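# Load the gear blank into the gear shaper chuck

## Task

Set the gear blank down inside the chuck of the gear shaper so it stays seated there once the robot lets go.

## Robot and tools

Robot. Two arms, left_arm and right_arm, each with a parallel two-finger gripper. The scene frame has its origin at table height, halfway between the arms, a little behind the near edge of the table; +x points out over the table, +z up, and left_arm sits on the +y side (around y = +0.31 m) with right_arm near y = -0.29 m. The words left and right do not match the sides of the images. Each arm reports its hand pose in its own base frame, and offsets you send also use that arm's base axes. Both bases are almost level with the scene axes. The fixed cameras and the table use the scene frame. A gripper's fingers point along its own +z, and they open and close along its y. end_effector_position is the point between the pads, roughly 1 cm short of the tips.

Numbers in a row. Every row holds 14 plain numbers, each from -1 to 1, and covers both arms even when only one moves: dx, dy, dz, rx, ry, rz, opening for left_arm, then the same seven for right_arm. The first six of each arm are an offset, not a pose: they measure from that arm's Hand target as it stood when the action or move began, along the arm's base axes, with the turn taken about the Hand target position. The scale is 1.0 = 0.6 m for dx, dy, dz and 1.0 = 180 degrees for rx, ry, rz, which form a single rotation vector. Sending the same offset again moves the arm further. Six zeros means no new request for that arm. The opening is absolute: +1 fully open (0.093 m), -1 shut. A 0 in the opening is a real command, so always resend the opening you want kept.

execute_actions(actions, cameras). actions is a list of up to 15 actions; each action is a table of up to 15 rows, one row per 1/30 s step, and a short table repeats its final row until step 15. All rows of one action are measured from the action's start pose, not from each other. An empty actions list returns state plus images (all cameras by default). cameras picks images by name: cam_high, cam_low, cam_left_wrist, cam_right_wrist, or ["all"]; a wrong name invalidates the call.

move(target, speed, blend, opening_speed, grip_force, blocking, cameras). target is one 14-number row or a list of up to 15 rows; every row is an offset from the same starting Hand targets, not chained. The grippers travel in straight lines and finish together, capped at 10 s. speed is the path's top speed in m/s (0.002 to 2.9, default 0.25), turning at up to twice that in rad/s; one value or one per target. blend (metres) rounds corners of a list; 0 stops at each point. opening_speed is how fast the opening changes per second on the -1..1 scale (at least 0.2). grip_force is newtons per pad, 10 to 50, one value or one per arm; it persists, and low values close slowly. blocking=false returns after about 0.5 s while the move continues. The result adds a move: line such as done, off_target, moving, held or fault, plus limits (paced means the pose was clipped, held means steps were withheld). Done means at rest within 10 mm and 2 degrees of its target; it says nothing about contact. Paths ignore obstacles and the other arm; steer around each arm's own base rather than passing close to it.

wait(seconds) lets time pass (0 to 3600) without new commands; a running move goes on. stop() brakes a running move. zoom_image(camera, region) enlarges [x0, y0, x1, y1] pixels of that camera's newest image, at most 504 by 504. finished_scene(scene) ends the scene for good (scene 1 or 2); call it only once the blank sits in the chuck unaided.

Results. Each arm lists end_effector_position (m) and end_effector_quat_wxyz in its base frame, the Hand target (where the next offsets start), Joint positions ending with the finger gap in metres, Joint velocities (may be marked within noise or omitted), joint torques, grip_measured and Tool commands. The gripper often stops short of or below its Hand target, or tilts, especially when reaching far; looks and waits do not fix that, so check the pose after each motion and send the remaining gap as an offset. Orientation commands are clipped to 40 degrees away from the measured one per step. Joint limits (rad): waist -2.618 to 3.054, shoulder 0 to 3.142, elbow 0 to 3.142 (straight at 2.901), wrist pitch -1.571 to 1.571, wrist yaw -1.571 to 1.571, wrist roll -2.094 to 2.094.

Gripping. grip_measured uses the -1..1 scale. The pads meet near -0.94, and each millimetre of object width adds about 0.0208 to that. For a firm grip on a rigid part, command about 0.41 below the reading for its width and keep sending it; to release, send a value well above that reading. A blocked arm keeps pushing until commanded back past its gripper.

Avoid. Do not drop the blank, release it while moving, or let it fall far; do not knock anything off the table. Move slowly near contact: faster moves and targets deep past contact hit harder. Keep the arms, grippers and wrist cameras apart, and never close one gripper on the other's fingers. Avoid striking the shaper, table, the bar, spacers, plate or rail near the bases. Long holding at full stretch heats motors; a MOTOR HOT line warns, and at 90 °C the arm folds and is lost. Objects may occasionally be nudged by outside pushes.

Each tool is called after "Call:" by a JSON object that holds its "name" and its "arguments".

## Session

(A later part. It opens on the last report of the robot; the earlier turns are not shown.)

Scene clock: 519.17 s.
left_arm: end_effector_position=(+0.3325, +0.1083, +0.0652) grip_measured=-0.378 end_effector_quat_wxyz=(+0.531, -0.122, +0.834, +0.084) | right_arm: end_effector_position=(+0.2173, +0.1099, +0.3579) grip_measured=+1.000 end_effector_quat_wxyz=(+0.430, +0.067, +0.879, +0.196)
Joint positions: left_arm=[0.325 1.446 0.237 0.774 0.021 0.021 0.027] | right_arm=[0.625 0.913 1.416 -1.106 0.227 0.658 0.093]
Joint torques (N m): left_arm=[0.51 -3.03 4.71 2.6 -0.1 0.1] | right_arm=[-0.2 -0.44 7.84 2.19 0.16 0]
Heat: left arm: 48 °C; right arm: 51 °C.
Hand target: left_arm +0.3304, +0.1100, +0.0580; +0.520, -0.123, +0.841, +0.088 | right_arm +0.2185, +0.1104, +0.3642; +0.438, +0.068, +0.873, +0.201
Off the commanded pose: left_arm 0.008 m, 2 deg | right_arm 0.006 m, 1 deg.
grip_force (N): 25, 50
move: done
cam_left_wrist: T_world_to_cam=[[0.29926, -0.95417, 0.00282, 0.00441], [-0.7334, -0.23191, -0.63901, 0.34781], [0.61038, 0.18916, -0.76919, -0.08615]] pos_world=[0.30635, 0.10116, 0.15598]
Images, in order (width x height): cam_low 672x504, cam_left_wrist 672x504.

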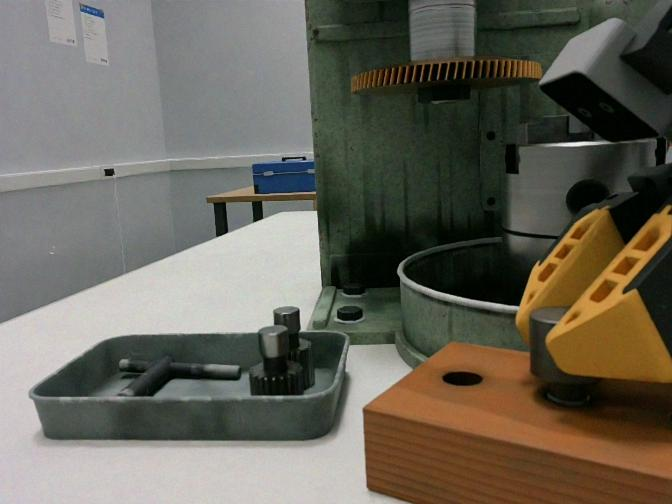

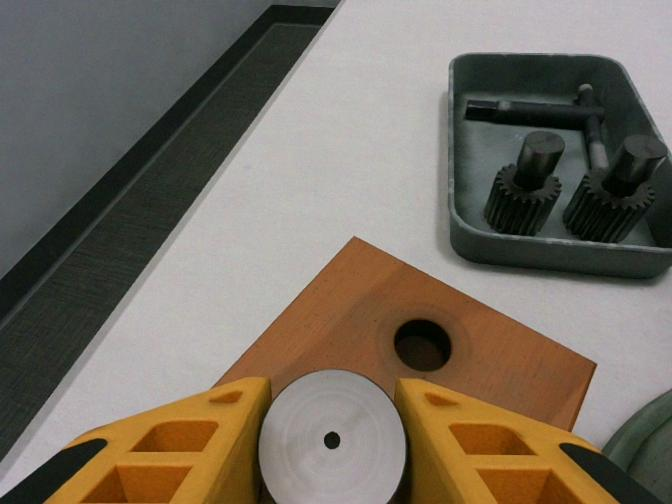

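Call:
{"name": "move", "arguments": {"target": [[-0.0002, -0.0009, 0.0417, 0, 0, 0, -0.8, 0,0,0,0,0,0, 1.0],[-0.0014, -0.0062, 0.28, 0, 0, 0, -0.8, 0,0,0,0,0,0, 1.0],[-0.1423, -0.2867, 0.28, 0.0009, 0.0039, -0.1778, -0.8, 0,0,0,0,0,0, 1.0]], "speed": [0.06, 0.25, 0.25], "blend": [0.0, 0.03, 0.0], "cameras": ["all"]}}

Scene clock: 549.47 s.
left_arm: end_effector_position=(+0.2439, -0.0615, +0.2230) grip_measured=-0.386 end_effector_quat_wxyz=(+0.509, +0.120, +0.850, -0.056) | right_arm: end_effector_position=(+0.2173, +0.1099, +0.3579) grip_measured=+1.000 end_effector_quat_wxyz=(+0.430, +0.067, +0.879, +0.196)
Joint positions: left_arm=[-0.243 0.579 0.662 -0.578 0.006 0.034 0.027] | right_arm=[0.625 0.913 1.416 -1.106 0.227 0.658 0.093]
Joint torques (N m): left_arm=[-0.68 -0.51 5.93 2.94 -0.14 -0.07] | right_arm=[-0.21 -0.44 7.84 2.18 0.16 0]
Heat: left arm: 49 °C; right arm: 51 °C.
Hand target: left_arm +0.2450, -0.0620, +0.2260; +0.519, +0.115, +0.845, -0.057 | right_arm +0.2185, +0.1104, +0.3642; +0.438, +0.068, +0.873, +0.201
Off the commanded pose: left_arm 0.003 m, 1 deg | right_arm 0.006 m, 1 deg.
grip_force (N): 25, 50
move: done
cam_left_wrist: T_world_to_cam=[[-0.25397, -0.96711, -0.01391, 0.00642], [-0.77717, 0.21261, -0.59228, 0.37179], [0.57576, -0.13961, -0.80561, 0.11782]] pos_world=[0.22274, -0.05639, 0.31521]

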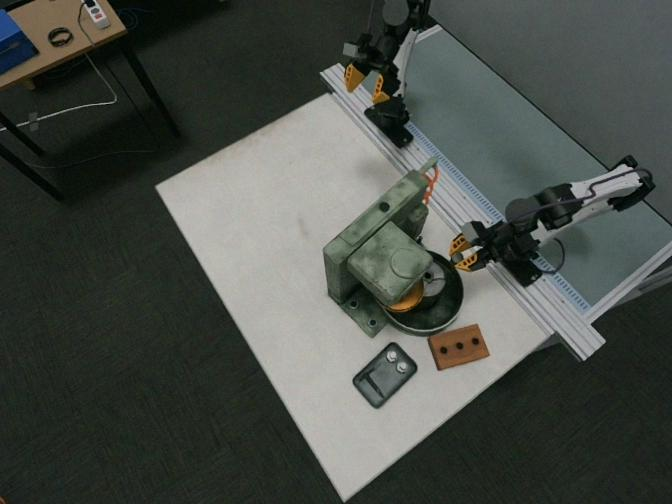

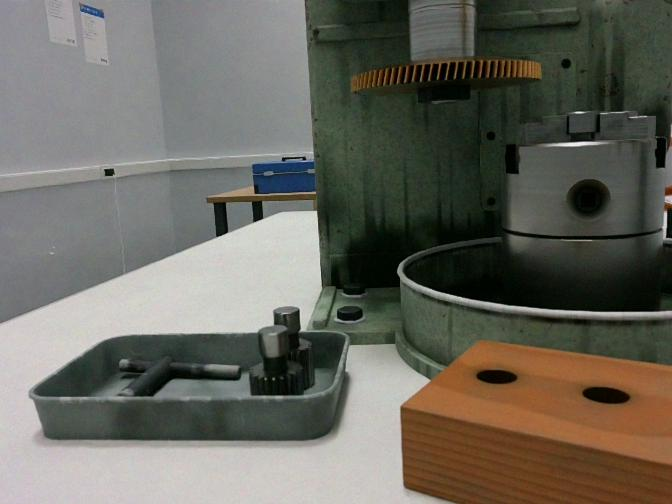

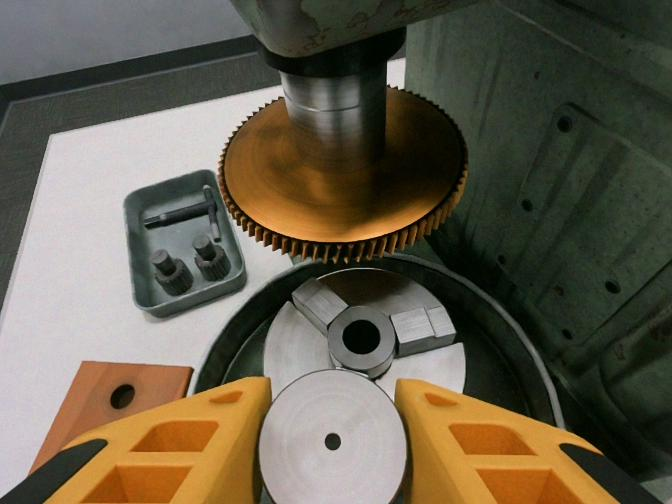

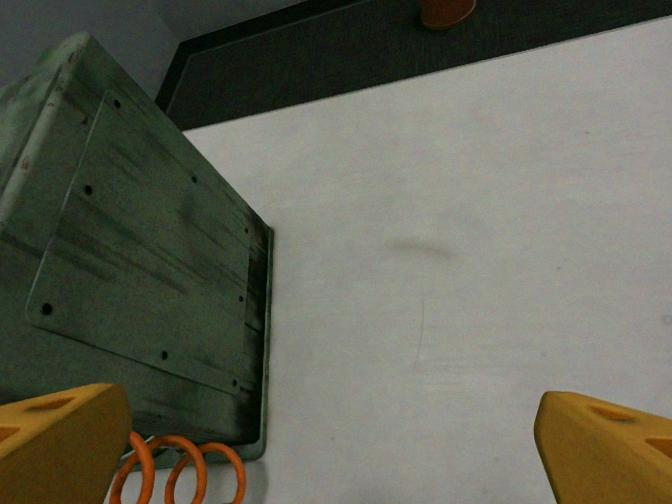

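Call:
{"name": "move", "arguments": {"target": [0.0850, -0.0358, 0.0025, -0.0081, -0.0134, 0.0, -0.8, 0,0,0,0,0,0, 1.0], "speed": 0.12, "cameras": ["all"]}}

Scene clock: 581.87 s.
left_arm: end_effector_position=(+0.2910, -0.0810, +0.2199) grip_measured=-0.386 end_effector_quat_wxyz=(+0.522, +0.115, +0.843, -0.063) | right_arm: end_effector_position=(+0.2173, +0.1099, +0.3579) grip_measured=+1.000 end_effector_quat_wxyz=(+0.430, +0.067, +0.879, +0.196)
Joint positions: left_arm=[-0.288 0.792 0.659 -0.332 -0.03 0.001 0.027] | right_arm=[0.625 0.913 1.416 -1.106 0.227 0.658 0.093]
Joint torques (N m): left_arm=[-0.73 -1.01 6.82 3.21 -0.14 -0.06] | right_arm=[-0.2 -0.47 7.84 2.18 0.16 0]
Heat: left arm: 52 °C; right arm: 51 °C.
Hand target: left_arm +0.2960, -0.0834, +0.2276; +0.538, +0.110, +0.833, -0.066 | right_arm +0.2185, +0.1104, +0.3642; +0.438, +0.068, +0.873, +0.201
Off the commanded pose: left_arm 0.009 m, 2 deg | right_arm 0.006 m, 1 deg.
grip_force (N): 25, 50
move: done
cam_left_wrist: T_world_to_cam=[[-0.25238, -0.96763, -0.0014, -0.00384], [-0.76162, 0.19955, -0.61654, 0.41047], [0.59686, -0.15453, -0.78732, 0.07414]] pos_world=[0.26741, -0.07417, 0.31144]

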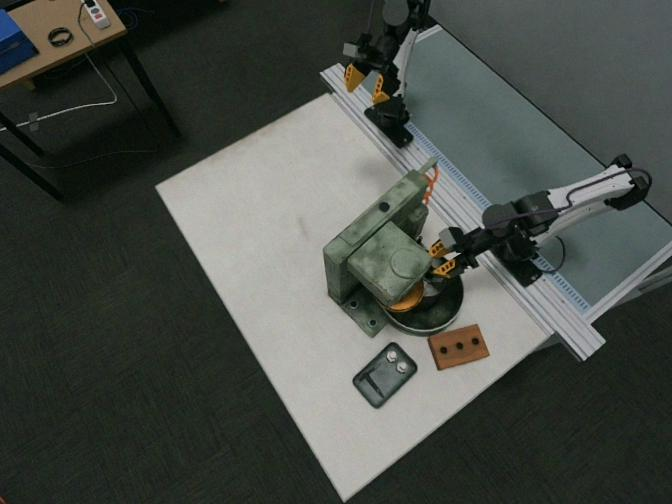

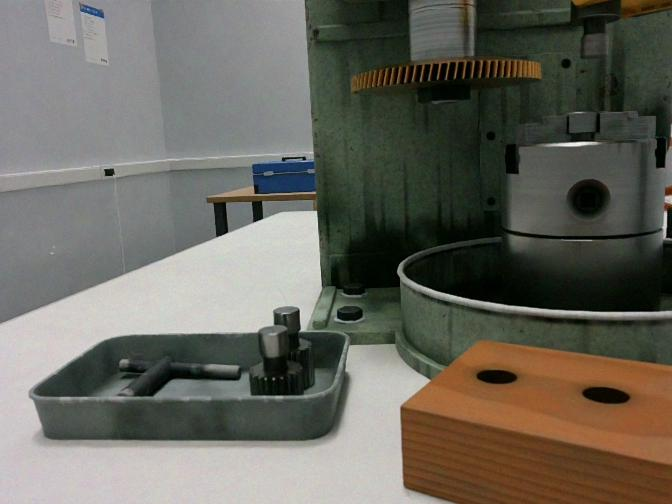

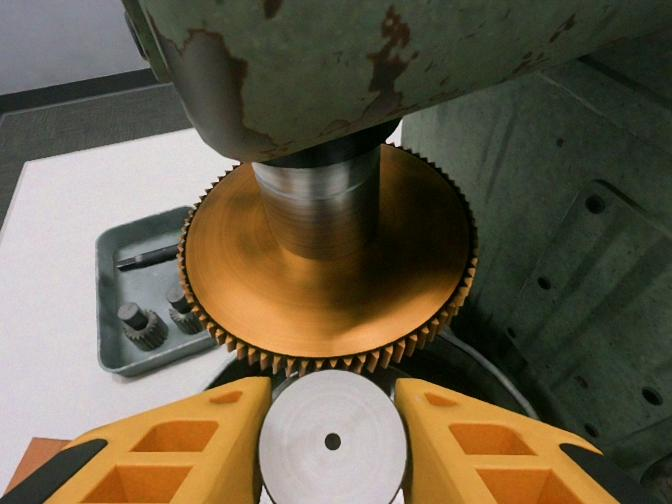

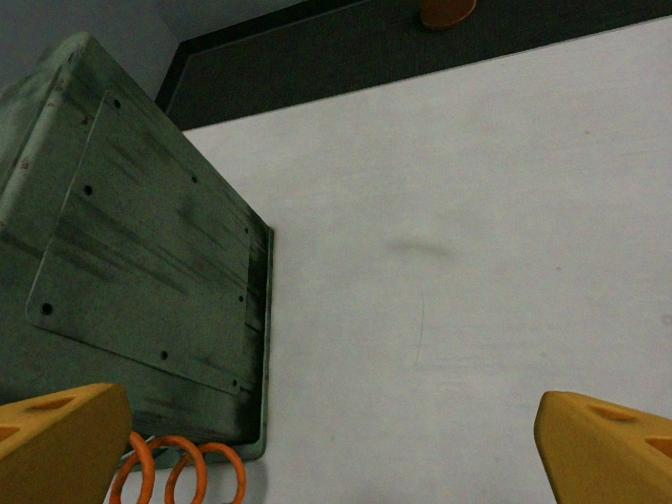

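Call:
{"name": "zoom_image", "arguments": {"camera": "cam_low", "region": [530, 0, 650, 180]}}

Call:
{"name": "zoom_image", "arguments": {"camera": "cam_left_wrist", "region": [200, 300, 460, 504]}}

Scaled by 2.800 from the camera's image (finer frame: 960x720).

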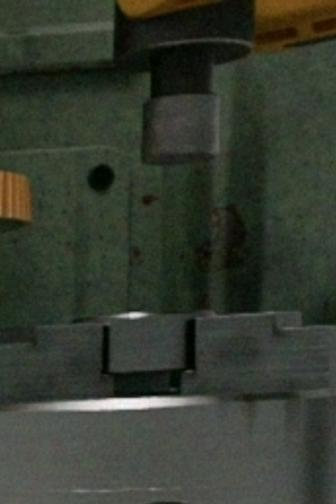

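Scaled by 1.938 from the camera's image (finer frame: 960x720).

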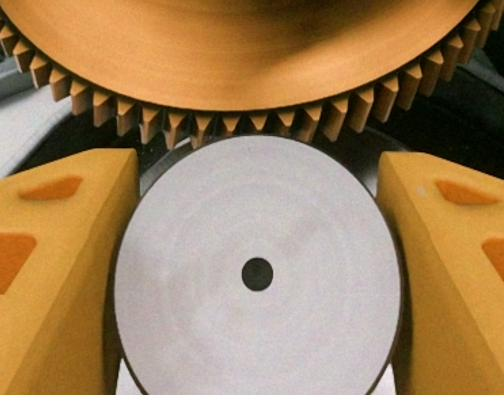

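Call:
{"name": "zoom_image", "arguments": {"camera": "cam_low", "region": [560, 0, 640, 80]}}

Call:
{"name": "zoom_image", "arguments": {"camera": "cam_low", "region": [500, 90, 672, 200]}}

Scaled by 6.300 from the camera's image (finer frame: 960x720).

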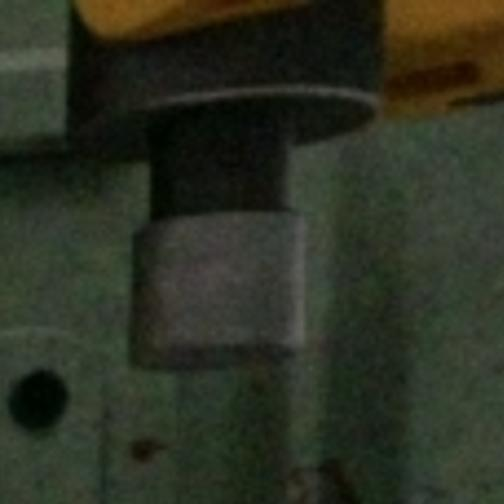

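Scaled by 2.930 from the camera's image (finer frame: 960x720).

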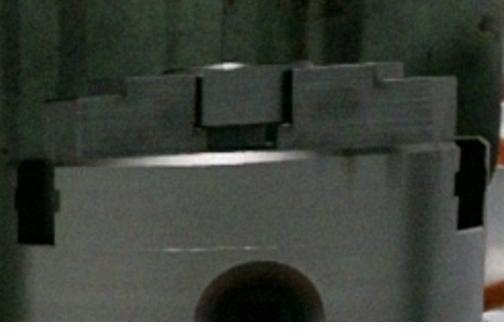

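Call:
{"name": "zoom_image", "arguments": {"camera": "cam_high", "region": [400, 230, 480, 310]}}

Scaled by 6.300 from the camera's image (finer frame: 960x720).

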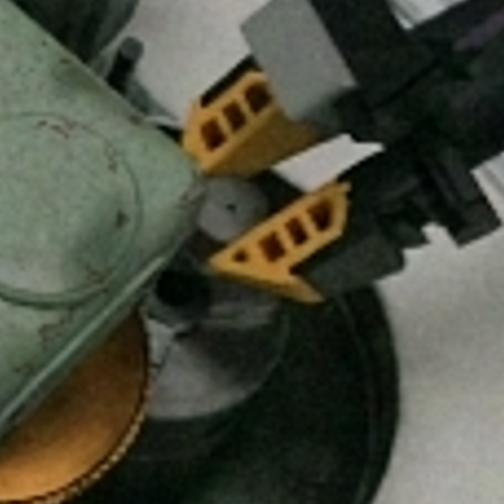

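Call:
{"name": "move", "arguments": {"target": [0.0070, -0.0038, -0.0418, 0, 0, 0.0, -0.8, 0,0,0,0,0,0, 1.0], "speed": 0.06, "cameras": ["cam_high", "cam_low", "cam_left_wrist"]}}

Call:
{"name": "zoom_image", "arguments": {"camera": "cam_low", "region": [530, 0, 650, 180]}}

Call:
{"name": "zoom_image", "arguments": {"camera": "cam_high", "region": [400, 230, 480, 310]}}

Scene clock: 707.47 s.
left_arm: end_effector_position=(+0.2960, -0.0836, +0.1979) grip_measured=-0.387 end_effector_quat_wxyz=(+0.524, +0.115, +0.841, -0.063) | right_arm: end_effector_position=(+0.2173, +0.1099, +0.3579) grip_measured=+1.000 end_effector_quat_wxyz=(+0.430, +0.067, +0.879, +0.196)
Joint positions: left_arm=[-0.294 0.81 0.572 -0.22 -0.035 -0.001 0.027] | right_arm=[0.625 0.913 1.416 -1.106 0.227 0.658 0.093]
Joint torques (N m): left_arm=[-0.72 -1.07 6.3 3.22 -0.16 -0.05] | right_arm=[-0.21 -0.46 7.84 2.18 0.16 0]
Heat: left arm: 59 °C; right arm: 52 °C.
Hand target: left_arm +0.3002, -0.0857, +0.2024; +0.538, +0.110, +0.833, -0.065 | right_arm +0.2185, +0.1104, +0.3642; +0.438, +0.068, +0.873, +0.201
Off the commanded pose: left_arm 0.007 m, 2 deg | right_arm 0.006 m, 1 deg.
grip_force (N): 25, 50
move: done
cam_left_wrist: T_world_to_cam=[[-0.25261, -0.96757, -0.00151, -0.00496], [-0.75785, 0.19883, -0.6214, 0.40101], [0.60154, -0.15583, -0.7835, 0.05112]] pos_world=[0.2719, -0.07657, 0.28923]

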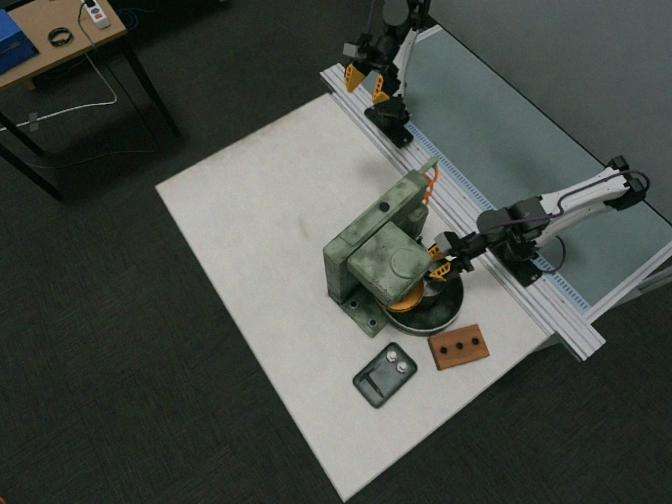

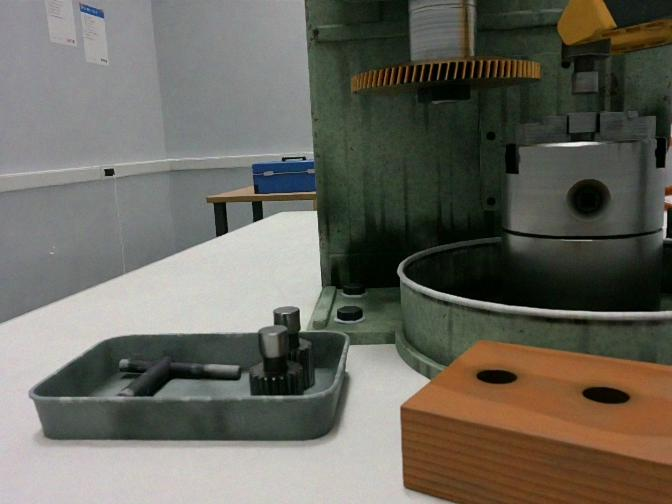

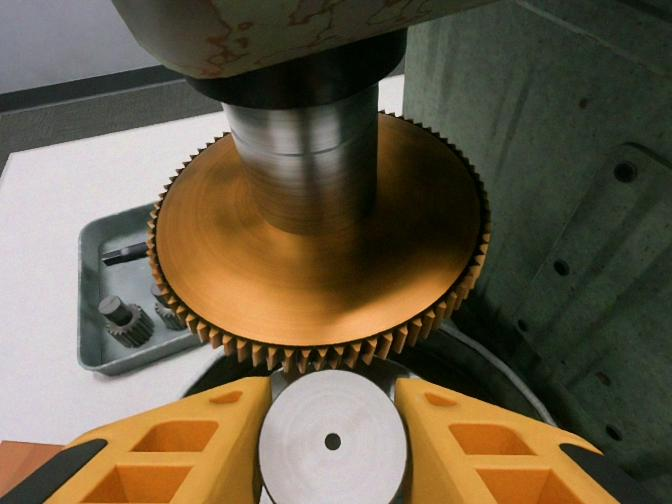

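Scaled by 2.800 from the camera's image (finer frame: 960x720).

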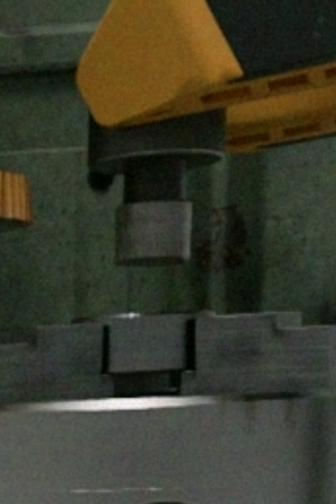

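Scaled by 6.300 from the camera's image (finer frame: 960x720).

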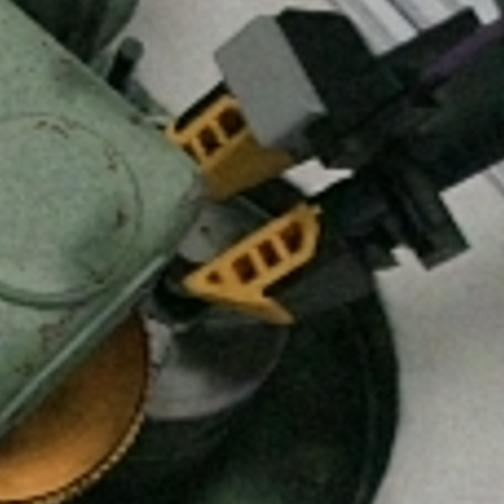

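Call:
{"name": "move", "arguments": {"target": [0.0008, -0.0032, -0.0150, 0, 0, 0.0, -0.8, 0,0,0,0,0,0, 1.0], "speed": 0.05, "cameras": ["cam_high", "cam_low", "cam_left_wrist"]}}

Call:
{"name": "zoom_image", "arguments": {"camera": "cam_low", "region": [530, 0, 650, 180]}}

Call:
{"name": "zoom_image", "arguments": {"camera": "cam_low", "region": [555, 60, 615, 130]}}

Scene clock: 768.60 s.
left_arm: end_effector_position=(+0.2967, -0.0855, +0.1888) grip_measured=-0.387 end_effector_quat_wxyz=(+0.524, +0.115, +0.842, -0.063) | right_arm: end_effector_position=(+0.2173, +0.1099, +0.3579) grip_measured=+1.000 end_effector_quat_wxyz=(+0.430, +0.067, +0.879, +0.196)
Joint positions: left_arm=[-0.305 0.818 0.538 -0.18 -0.044 -0.006 0.027] | right_arm=[0.625 0.913 1.416 -1.106 0.227 0.658 0.093]
Joint torques (N m): left_arm=[-0.77 -1.24 6.24 3.23 -0.17 -0.08] | right_arm=[-0.23 -0.46 7.84 2.19 0.16 0]
Heat: left arm: 61 °C; right arm: 52 °C.
Hand target: left_arm +0.3007, -0.0876, +0.1933; +0.538, +0.110, +0.833, -0.065 | right_arm +0.2185, +0.1104, +0.3642; +0.438, +0.068, +0.873, +0.201
Off the commanded pose: left_arm 0.006 m, 2 deg | right_arm 0.006 m, 1 deg.
grip_force (N): 25, 50
move: done
cam_left_wrist: T_world_to_cam=[[-0.25278, -0.96752, -0.00148, -0.0066], [-0.75816, 0.19903, -0.62095, 0.3963], [0.60108, -0.15584, -0.78385, 0.04357]] pos_world=[0.2726, -0.07847, 0.28023]

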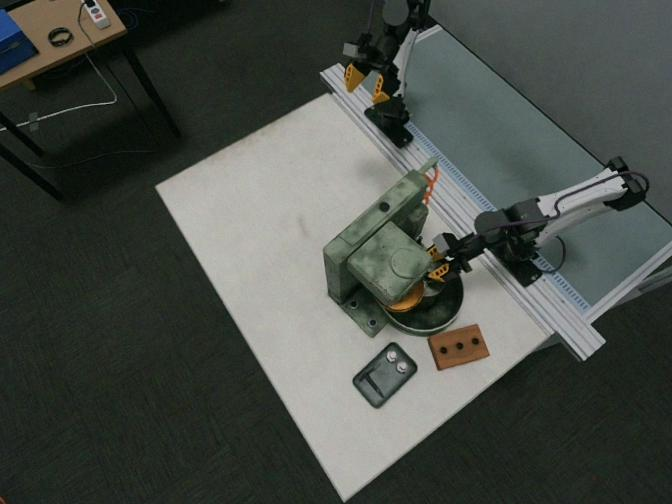

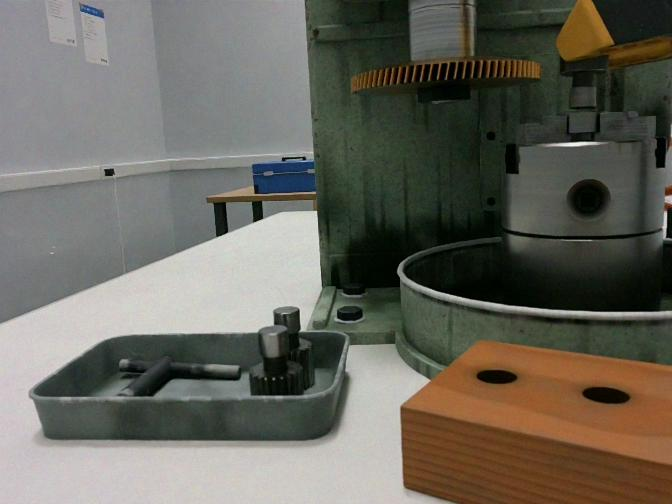

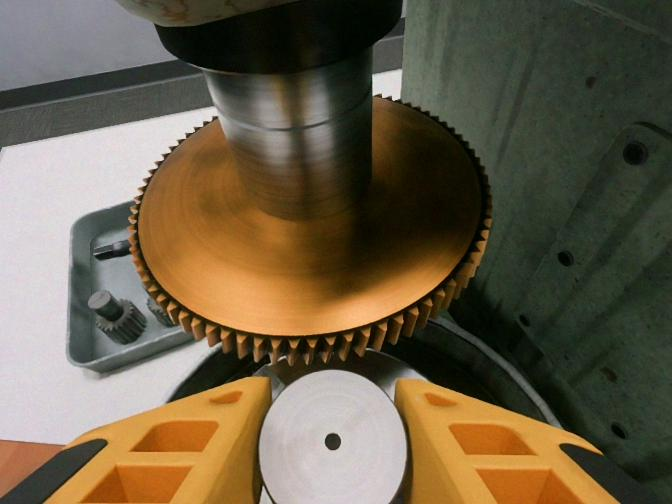

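Scaled by 2.800 from the camera's image (finer frame: 960x720).

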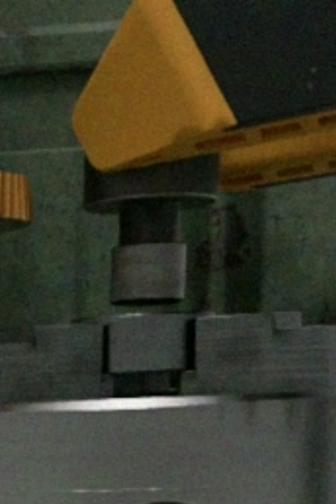

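Scaled by 7.200 from the camera's image (finer frame: 960x720).

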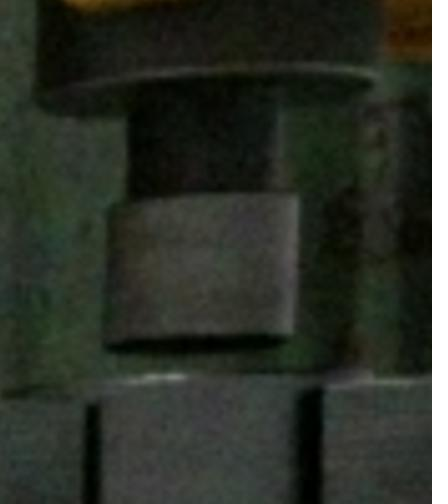

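Call:
{"name": "zoom_image", "arguments": {"camera": "cam_low", "region": [550, 95, 620, 135]}}

Call:
{"name": "zoom_image", "arguments": {"camera": "cam_low", "region": [490, 120, 580, 240]}}

Call:
{"name": "zoom_image", "arguments": {"camera": "cam_low", "region": [600, 120, 672, 240]}}

Scaled by 7.200 from the camera's image (finer frame: 960x720).

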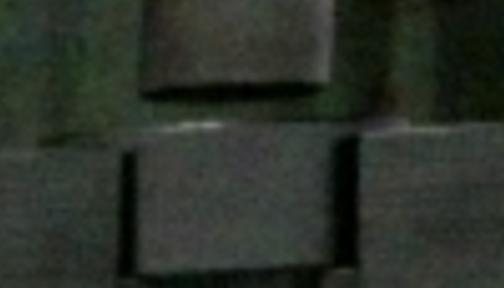

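Scaled by 4.200 from the camera's image (finer frame: 960x720).

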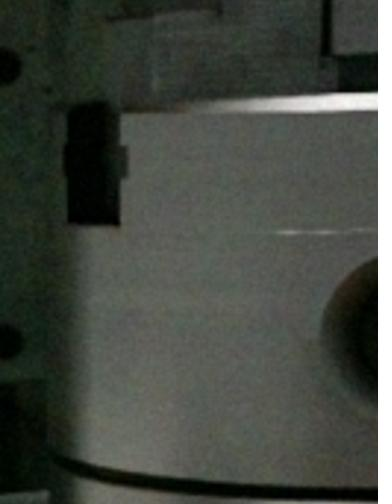

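Scaled by 4.200 from the camera's image (finer frame: 960x720).

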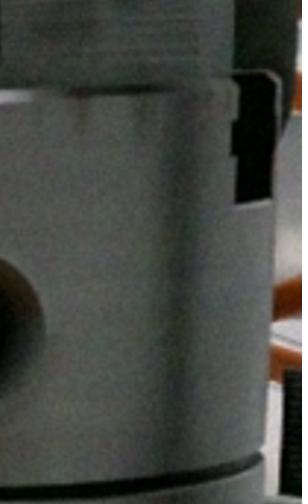

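Call:
{"name": "move", "arguments": {"target": [0.0005, 0.0, -0.0100, 0, 0, 0.0, -0.8, 0,0,0,0,0,0, 1.0], "speed": 0.03, "cameras": ["cam_low", "cam_left_wrist"]}}

Call:
{"name": "zoom_image", "arguments": {"camera": "cam_low", "region": [555, 60, 615, 130]}}

Scene clock: 802.37 s.
left_arm: end_effector_position=(+0.2978, -0.0853, +0.1861) grip_measured=-0.387 end_effector_quat_wxyz=(+0.529, +0.114, +0.839, -0.063) | right_arm: end_effector_position=(+0.2173, +0.1099, +0.3579) grip_measured=+1.000 end_effector_quat_wxyz=(+0.430, +0.067, +0.879, +0.196)
Joint positions: left_arm=[-0.305 0.818 0.517 -0.147 -0.047 -0.006 0.027] | right_arm=[0.625 0.913 1.416 -1.106 0.227 0.658 0.093]
Joint torques (N m): left_arm=[-0.73 -0.77 6.15 3.18 -0.12 -0.07] | right_arm=[-0.23 -0.47 7.84 2.18 0.16 0]
Heat: left arm: 61 °C; right arm: 52 °C.
Hand target: left_arm +0.3010, -0.0876, +0.1874; +0.538, +0.110, +0.833, -0.066 | right_arm +0.2185, +0.1104, +0.3642; +0.438, +0.068, +0.873, +0.201
Off the commanded pose: left_arm 0.004 m, 1 deg | right_arm 0.006 m, 1 deg.
grip_force (N): 25, 50
move: done
cam_left_wrist: T_world_to_cam=[[-0.25007, -0.96823, -0.00224, -0.00687], [-0.75139, 0.19552, -0.63023, 0.39487], [0.61064, -0.15592, -0.77641, 0.03653]] pos_world=[0.27268, -0.07817, 0.2772]

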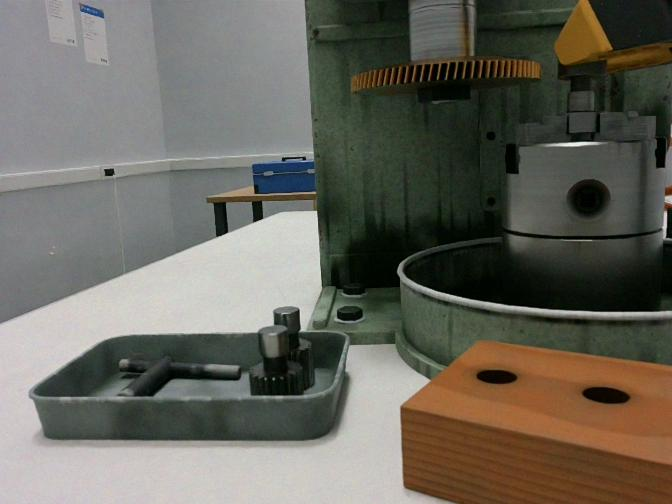

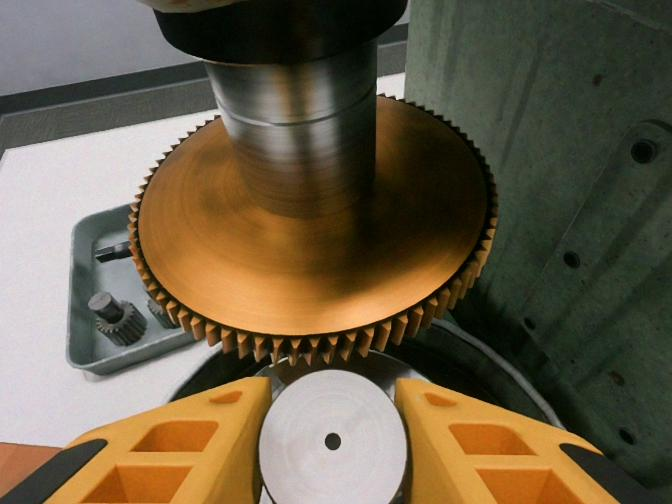

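Scaled by 7.200 from the camera's image (finer frame: 960x720).

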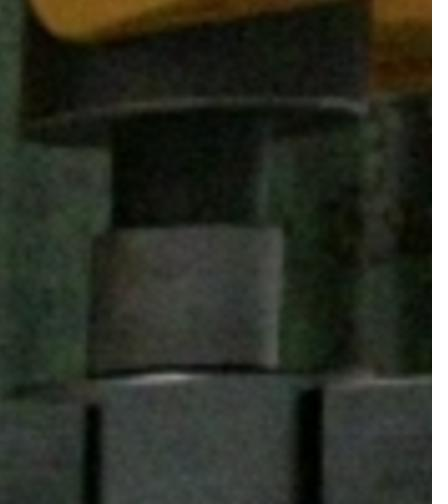

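Call:
{"name": "move", "arguments": {"target": [-0.0018, 0.0, -0.0070, 0, 0, 0.0, -0.8, 0,0,0,0,0,0, 1.0], "speed": 0.03, "cameras": ["cam_low", "cam_left_wrist"]}}

Call:
{"name": "zoom_image", "arguments": {"camera": "cam_low", "region": [555, 60, 615, 130]}}

Scene clock: 813.33 s.
left_arm: end_effector_position=(+0.2990, -0.0853, +0.1859) grip_measured=-0.387 end_effector_quat_wxyz=(+0.535, +0.112, +0.835, -0.063) | right_arm: end_effector_position=(+0.2173, +0.1099, +0.3579) grip_measured=+1.000 end_effector_quat_wxyz=(+0.430, +0.067, +0.879, +0.196)
Joint positions: left_arm=[-0.305 0.818 0.504 -0.12 -0.049 -0.006 0.027] | right_arm=[0.625 0.913 1.416 -1.106 0.227 0.658 0.093]
Joint torques (N m): left_arm=[-0.87 -1.1 5.65 3.04 -0.13 -0.06] | right_arm=[-0.2 -0.46 7.84 2.18 0.16 0]
Heat: left arm: 60 °C; right arm: 52 °C.
Hand target: left_arm +0.2999, -0.0876, +0.1831; +0.538, +0.110, +0.833, -0.065 | right_arm +0.2185, +0.1104, +0.3642; +0.438, +0.068, +0.873, +0.201
Off the commanded pose: left_arm 0.004 m, 1 deg | right_arm 0.006 m, 1 deg.
grip_force (N): 25, 50
move: done
cam_left_wrist: T_world_to_cam=[[-0.24817, -0.96871, -0.00194, -0.00732], [-0.74337, 0.19172, -0.64082, 0.39487], [0.62114, -0.15759, -0.76769, 0.03068]] pos_world=[0.27266, -0.07797, 0.27658]

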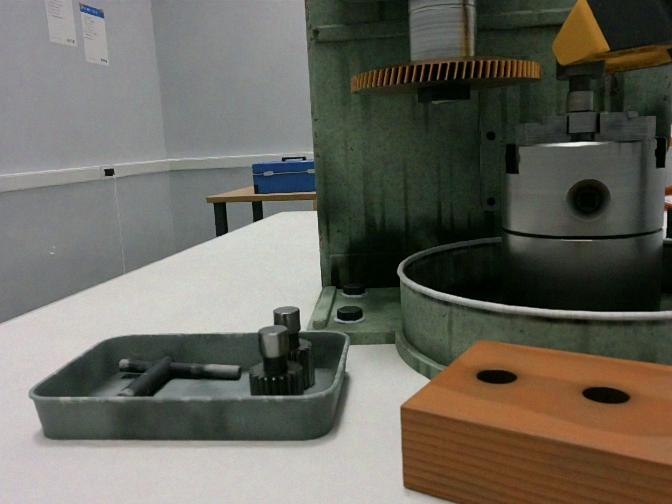

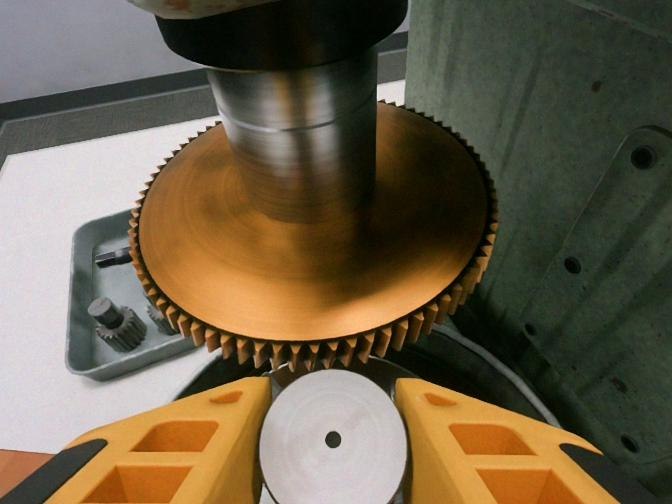

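Scaled by 7.200 from the camera's image (finer frame: 960x720).

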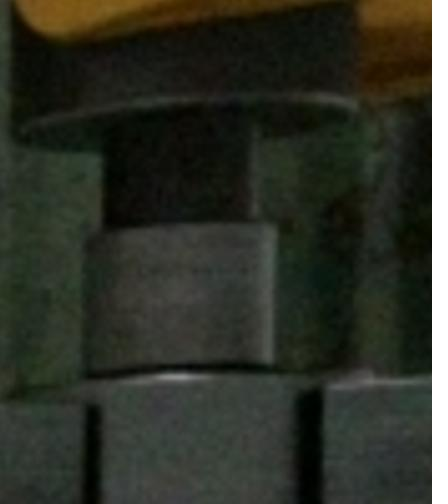

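Call:
{"name": "move", "arguments": {"target": [[0.0025, 0.0, 0.0208, 0, 0, 0.0, -0.8, -0.2042, 0.1688, -0.0653, -0.028, -0.1157, 0.0657, 1.0],[0.0025, 0.0, 0.0208, 0, 0, 0.0, -0.8, -0.1983, 0.4168, -0.183, -0.0559, -0.2314, 0.1313, 1.0]], "speed": 0.25, "blend": [0.04, 0.0], "cameras": ["cam_low", "cam_right_wrist", "cam_high"]}}

Call:
{"name": "zoom_image", "arguments": {"camera": "cam_low", "region": [555, 60, 615, 130]}}

Scene clock: 869.20 s.
left_arm: end_effector_position=(+0.2981, -0.0850, +0.1846) grip_measured=-0.387 end_effector_quat_wxyz=(+0.531, +0.113, +0.838, -0.062) | right_arm: end_effector_position=(+0.0977, +0.3587, +0.2582) grip_measured=+1.000 end_effector_quat_wxyz=(+0.672, -0.218, +0.674, +0.219)
Joint positions: left_arm=[-0.305 0.818 0.508 -0.134 -0.049 -0.006 0.027] | right_arm=[1.718 1.352 0.651 0.697 1.091 0.006 0.093]
Joint torques (N m): left_arm=[-0.61 -0.95 9.58 2.68 -0.11 -0.05] | right_arm=[-1.06 -4.45 6.94 2.06 -0.13 -0.05]
Heat: left arm: 57 °C; right arm: 52 °C.
Hand target: left_arm +0.3014, -0.0876, +0.1956; +0.538, +0.110, +0.833, -0.065 | right_arm +0.0994, +0.3604, +0.2543; +0.672, -0.221, +0.671, +0.220
Off the commanded pose: left_arm 0.012 m, 1 deg | right_arm 0.005 m, 0 deg.
grip_force (N): 25, 50
move: off_target (left_arm)
cam_right_wrist: T_world_to_cam=[[0.58017, -0.81437, 0.01453, 0.2306], [-0.34461, -0.26159, -0.90156, 0.39676], [0.73801, 0.51805, -0.43241, -0.0626]] pos_world=[0.04914, 0.32401, 0.32729]
Images, in order (width x height): cam_high 672x504, cam_low 672x504, cam_right_wrist 672x504.

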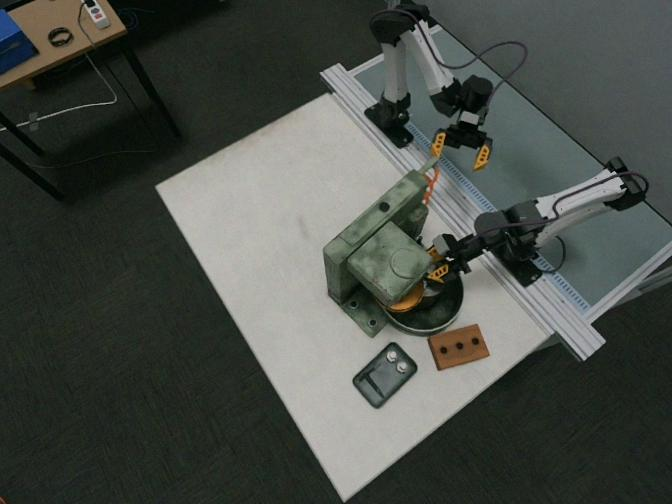

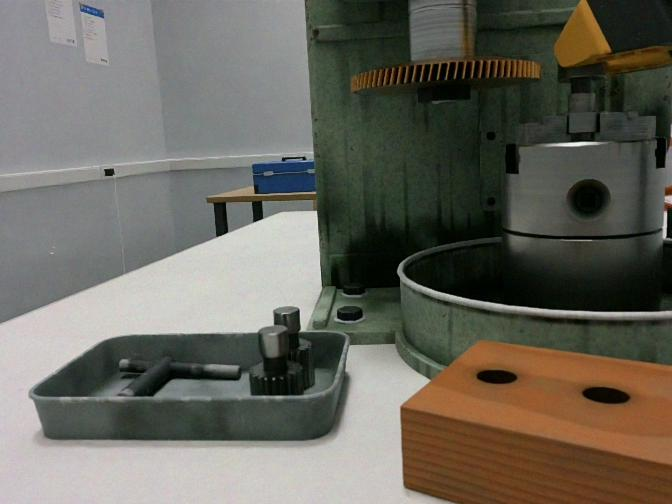

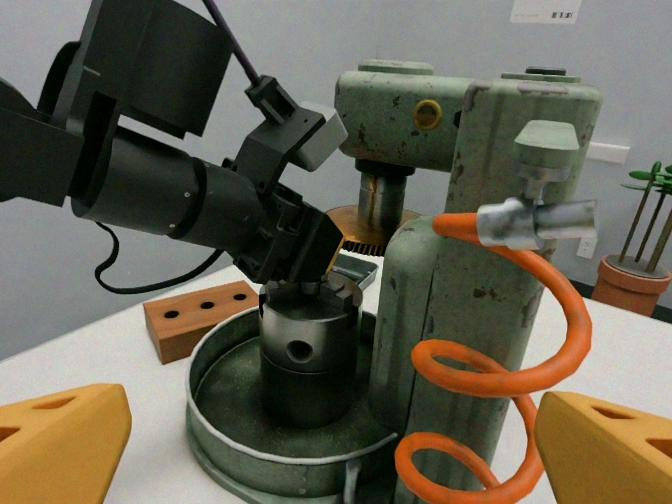

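Scaled by 7.200 from the camera's image (finer frame: 960x720).

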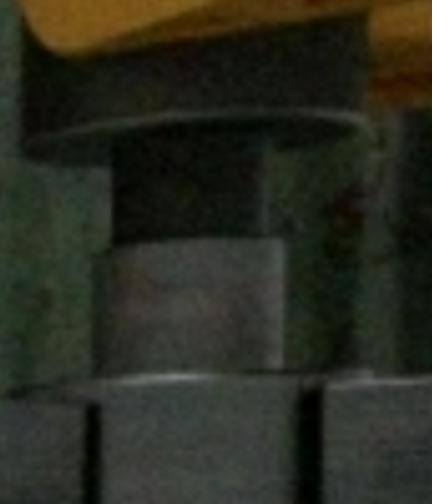

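Call:
{"name": "execute_actions", "arguments": {"actions": [], "cameras": ["cam_low", "cam_right_wrist"]}}

Call:
{"name": "zoom_image", "arguments": {"camera": "cam_right_wrist", "region": [240, 220, 390, 420]}}

Call:
{"name": "zoom_image", "arguments": {"camera": "cam_low", "region": [545, 50, 635, 140]}}

Scene clock: 890.47 s.
left_arm: end_effector_position=(+0.2981, -0.0850, +0.1846) grip_measured=-0.387 end_effector_quat_wxyz=(+0.531, +0.113, +0.838, -0.062) | right_arm: end_effector_position=(+0.0977, +0.3587, +0.2583) grip_measured=+1.000 end_effector_quat_wxyz=(+0.672, -0.218, +0.673, +0.219)
Joint positions: left_arm=[-0.305 0.818 0.508 -0.134 -0.049 -0.006 0.027] | right_arm=[1.718 1.352 0.651 0.698 1.091 0.006 0.093]
Joint velocities: within noise
Joint torques (N m): left_arm=[-0.61 -0.99 9.65 2.65 -0.11 -0.06] | right_arm=[-1.05 -4.46 6.91 2.06 -0.14 -0.04]
Heat: left arm: 57 °C; right arm: 51 °C.
Hand target: left_arm +0.3014, -0.0876, +0.1956; +0.538, +0.110, +0.833, -0.065 | right_arm +0.0994, +0.3604, +0.2543; +0.672, -0.221, +0.671, +0.220
Tool commands: left_gripper/opening=-0.8 right_gripper/opening=+1.0
Off the commanded pose: left_arm 0.012 m, 1 deg | right_arm 0.005 m, 0 deg.
grip_force (N): 25, 50
camera_calibration:
cam_right_wrist: T_world_to_cam=[[0.58012, -0.81441, 0.01417, 0.23065], [-0.34449, -0.26108, -0.90176, 0.39672], [0.7381, 0.51825, -0.43201, -0.0627]] pos_world=[0.04914, 0.32391, 0.32739]
Images, in order (width x height): cam_low 672x504, cam_right_wrist 672x504.

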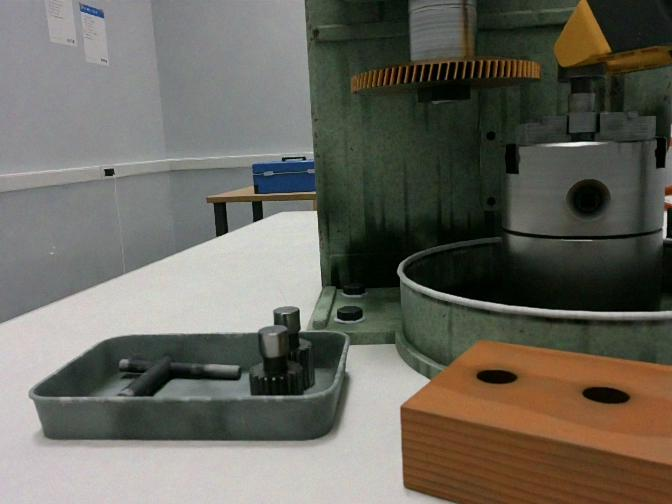

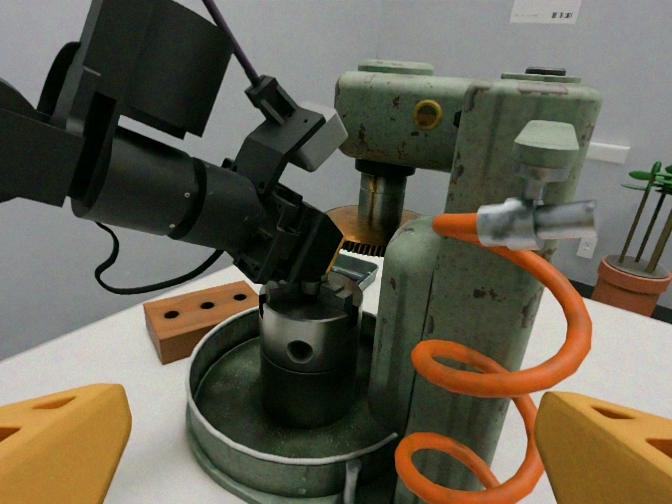

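Scaled by 2.520 from the camera's image (finer frame: 960x720).

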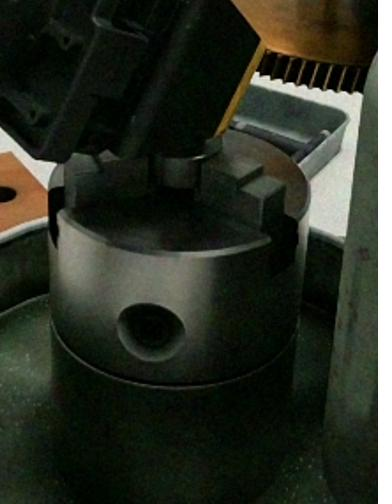

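Scaled by 5.600 from the camera's image (finer frame: 960x720).

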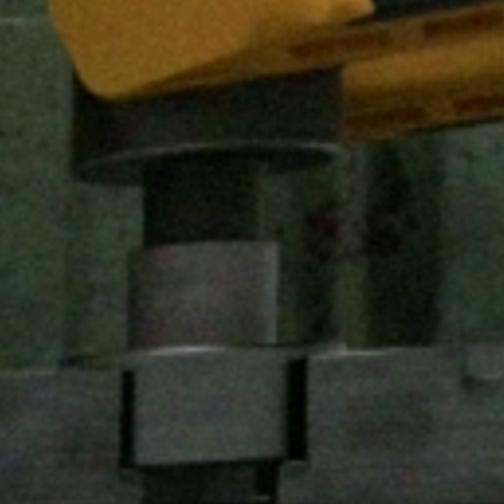

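Call:
{"name": "zoom_image", "arguments": {"camera": "cam_right_wrist", "region": [285, 260, 345, 310]}}

Call:
{"name": "zoom_image", "arguments": {"camera": "cam_right_wrist", "region": [250, 255, 370, 375]}}

Scaled by 8.400 from the camera's image (finer frame: 960x720).

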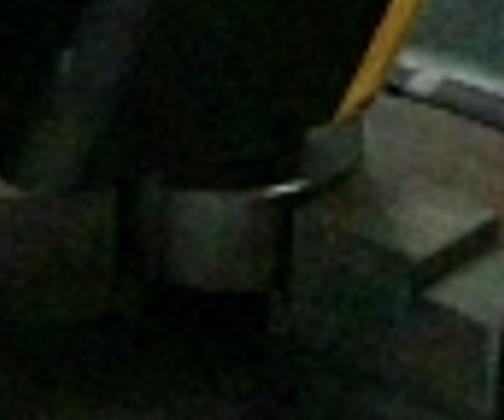

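Scaled by 4.200 from the camera's image (finer frame: 960x720).

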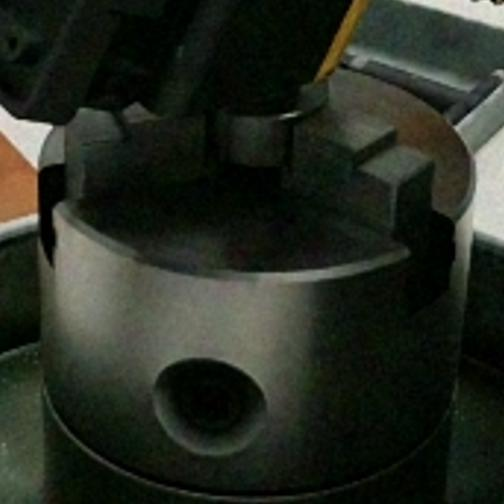

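Call:
{"name": "move", "arguments": {"target": [-0.0015, -0.0003, 0.0367, 0, 0, 0, -0.8, 0, 0, -0.1417, 0, 0, 0, 1.0], "speed": 0.12, "cameras": ["cam_low", "cam_right_wrist"]}}

Call:
{"name": "zoom_image", "arguments": {"camera": "cam_low", "region": [545, 50, 635, 140]}}

Scene clock: 981.73 s.
left_arm: end_effector_position=(+0.2940, -0.0837, +0.1944) grip_measured=-0.387 end_effector_quat_wxyz=(+0.512, +0.115, +0.849, -0.059) | right_arm: end_effector_position=(+0.0974, +0.3605, +0.1720) grip_measured=+1.000 end_effector_quat_wxyz=(+0.671, -0.218, +0.674, +0.219)
Joint positions: left_arm=[-0.305 0.818 0.586 -0.256 -0.049 -0.007 0.027] | right_arm=[1.718 1.653 0.472 1.175 1.09 0.008 0.093]
Joint torques (N m): left_arm=[-0.81 -1.76 10.21 2.95 -0.13 -0.06] | right_arm=[-1.09 -5.63 5.12 2.06 -0.13 -0.04]
Heat: left arm: 57 °C; right arm: 50 °C.
Hand target: left_arm +0.3005, -0.0878, +0.2178; +0.538, +0.110, +0.833, -0.066 | right_arm +0.0994, +0.3604, +0.1692; +0.672, -0.221, +0.671, +0.220
Off the commanded pose: left_arm 0.024 m, 4 deg | right_arm 0.003 m, 0 deg.
grip_force (N): 25, 50
move: off_target (left_arm)
cam_right_wrist: T_world_to_cam=[[0.58106, -0.81373, 0.01441, 0.23327], [-0.34473, -0.26212, -0.90136, 0.31955], [0.73725, 0.51877, -0.43282, -0.10068]] pos_world=[0.04884, 0.32581, 0.24109]

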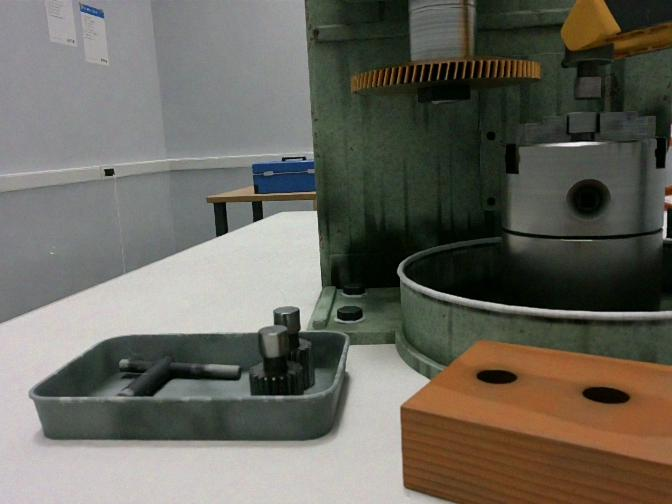

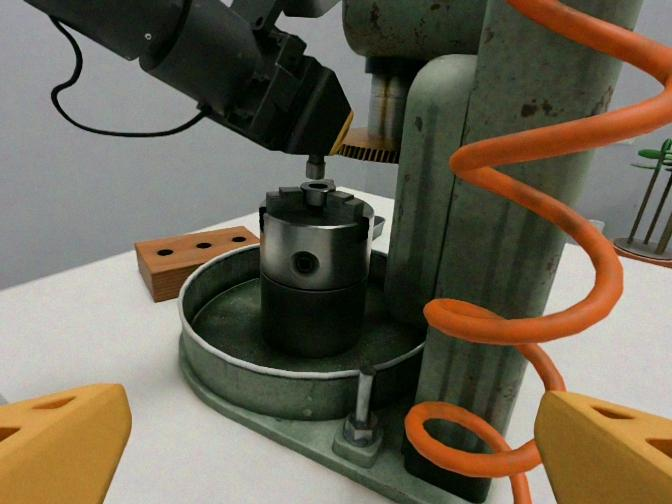

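Scaled by 5.600 from the camera's image (finer frame: 960x720).

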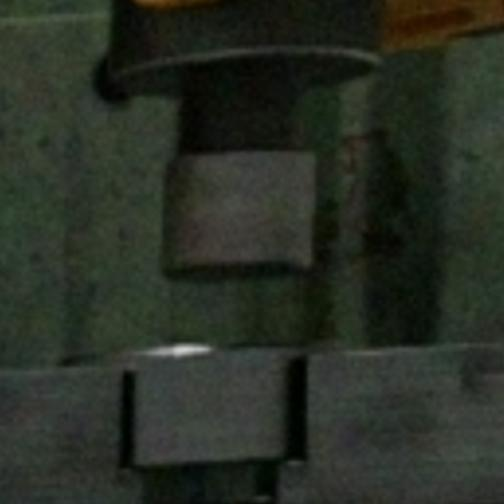

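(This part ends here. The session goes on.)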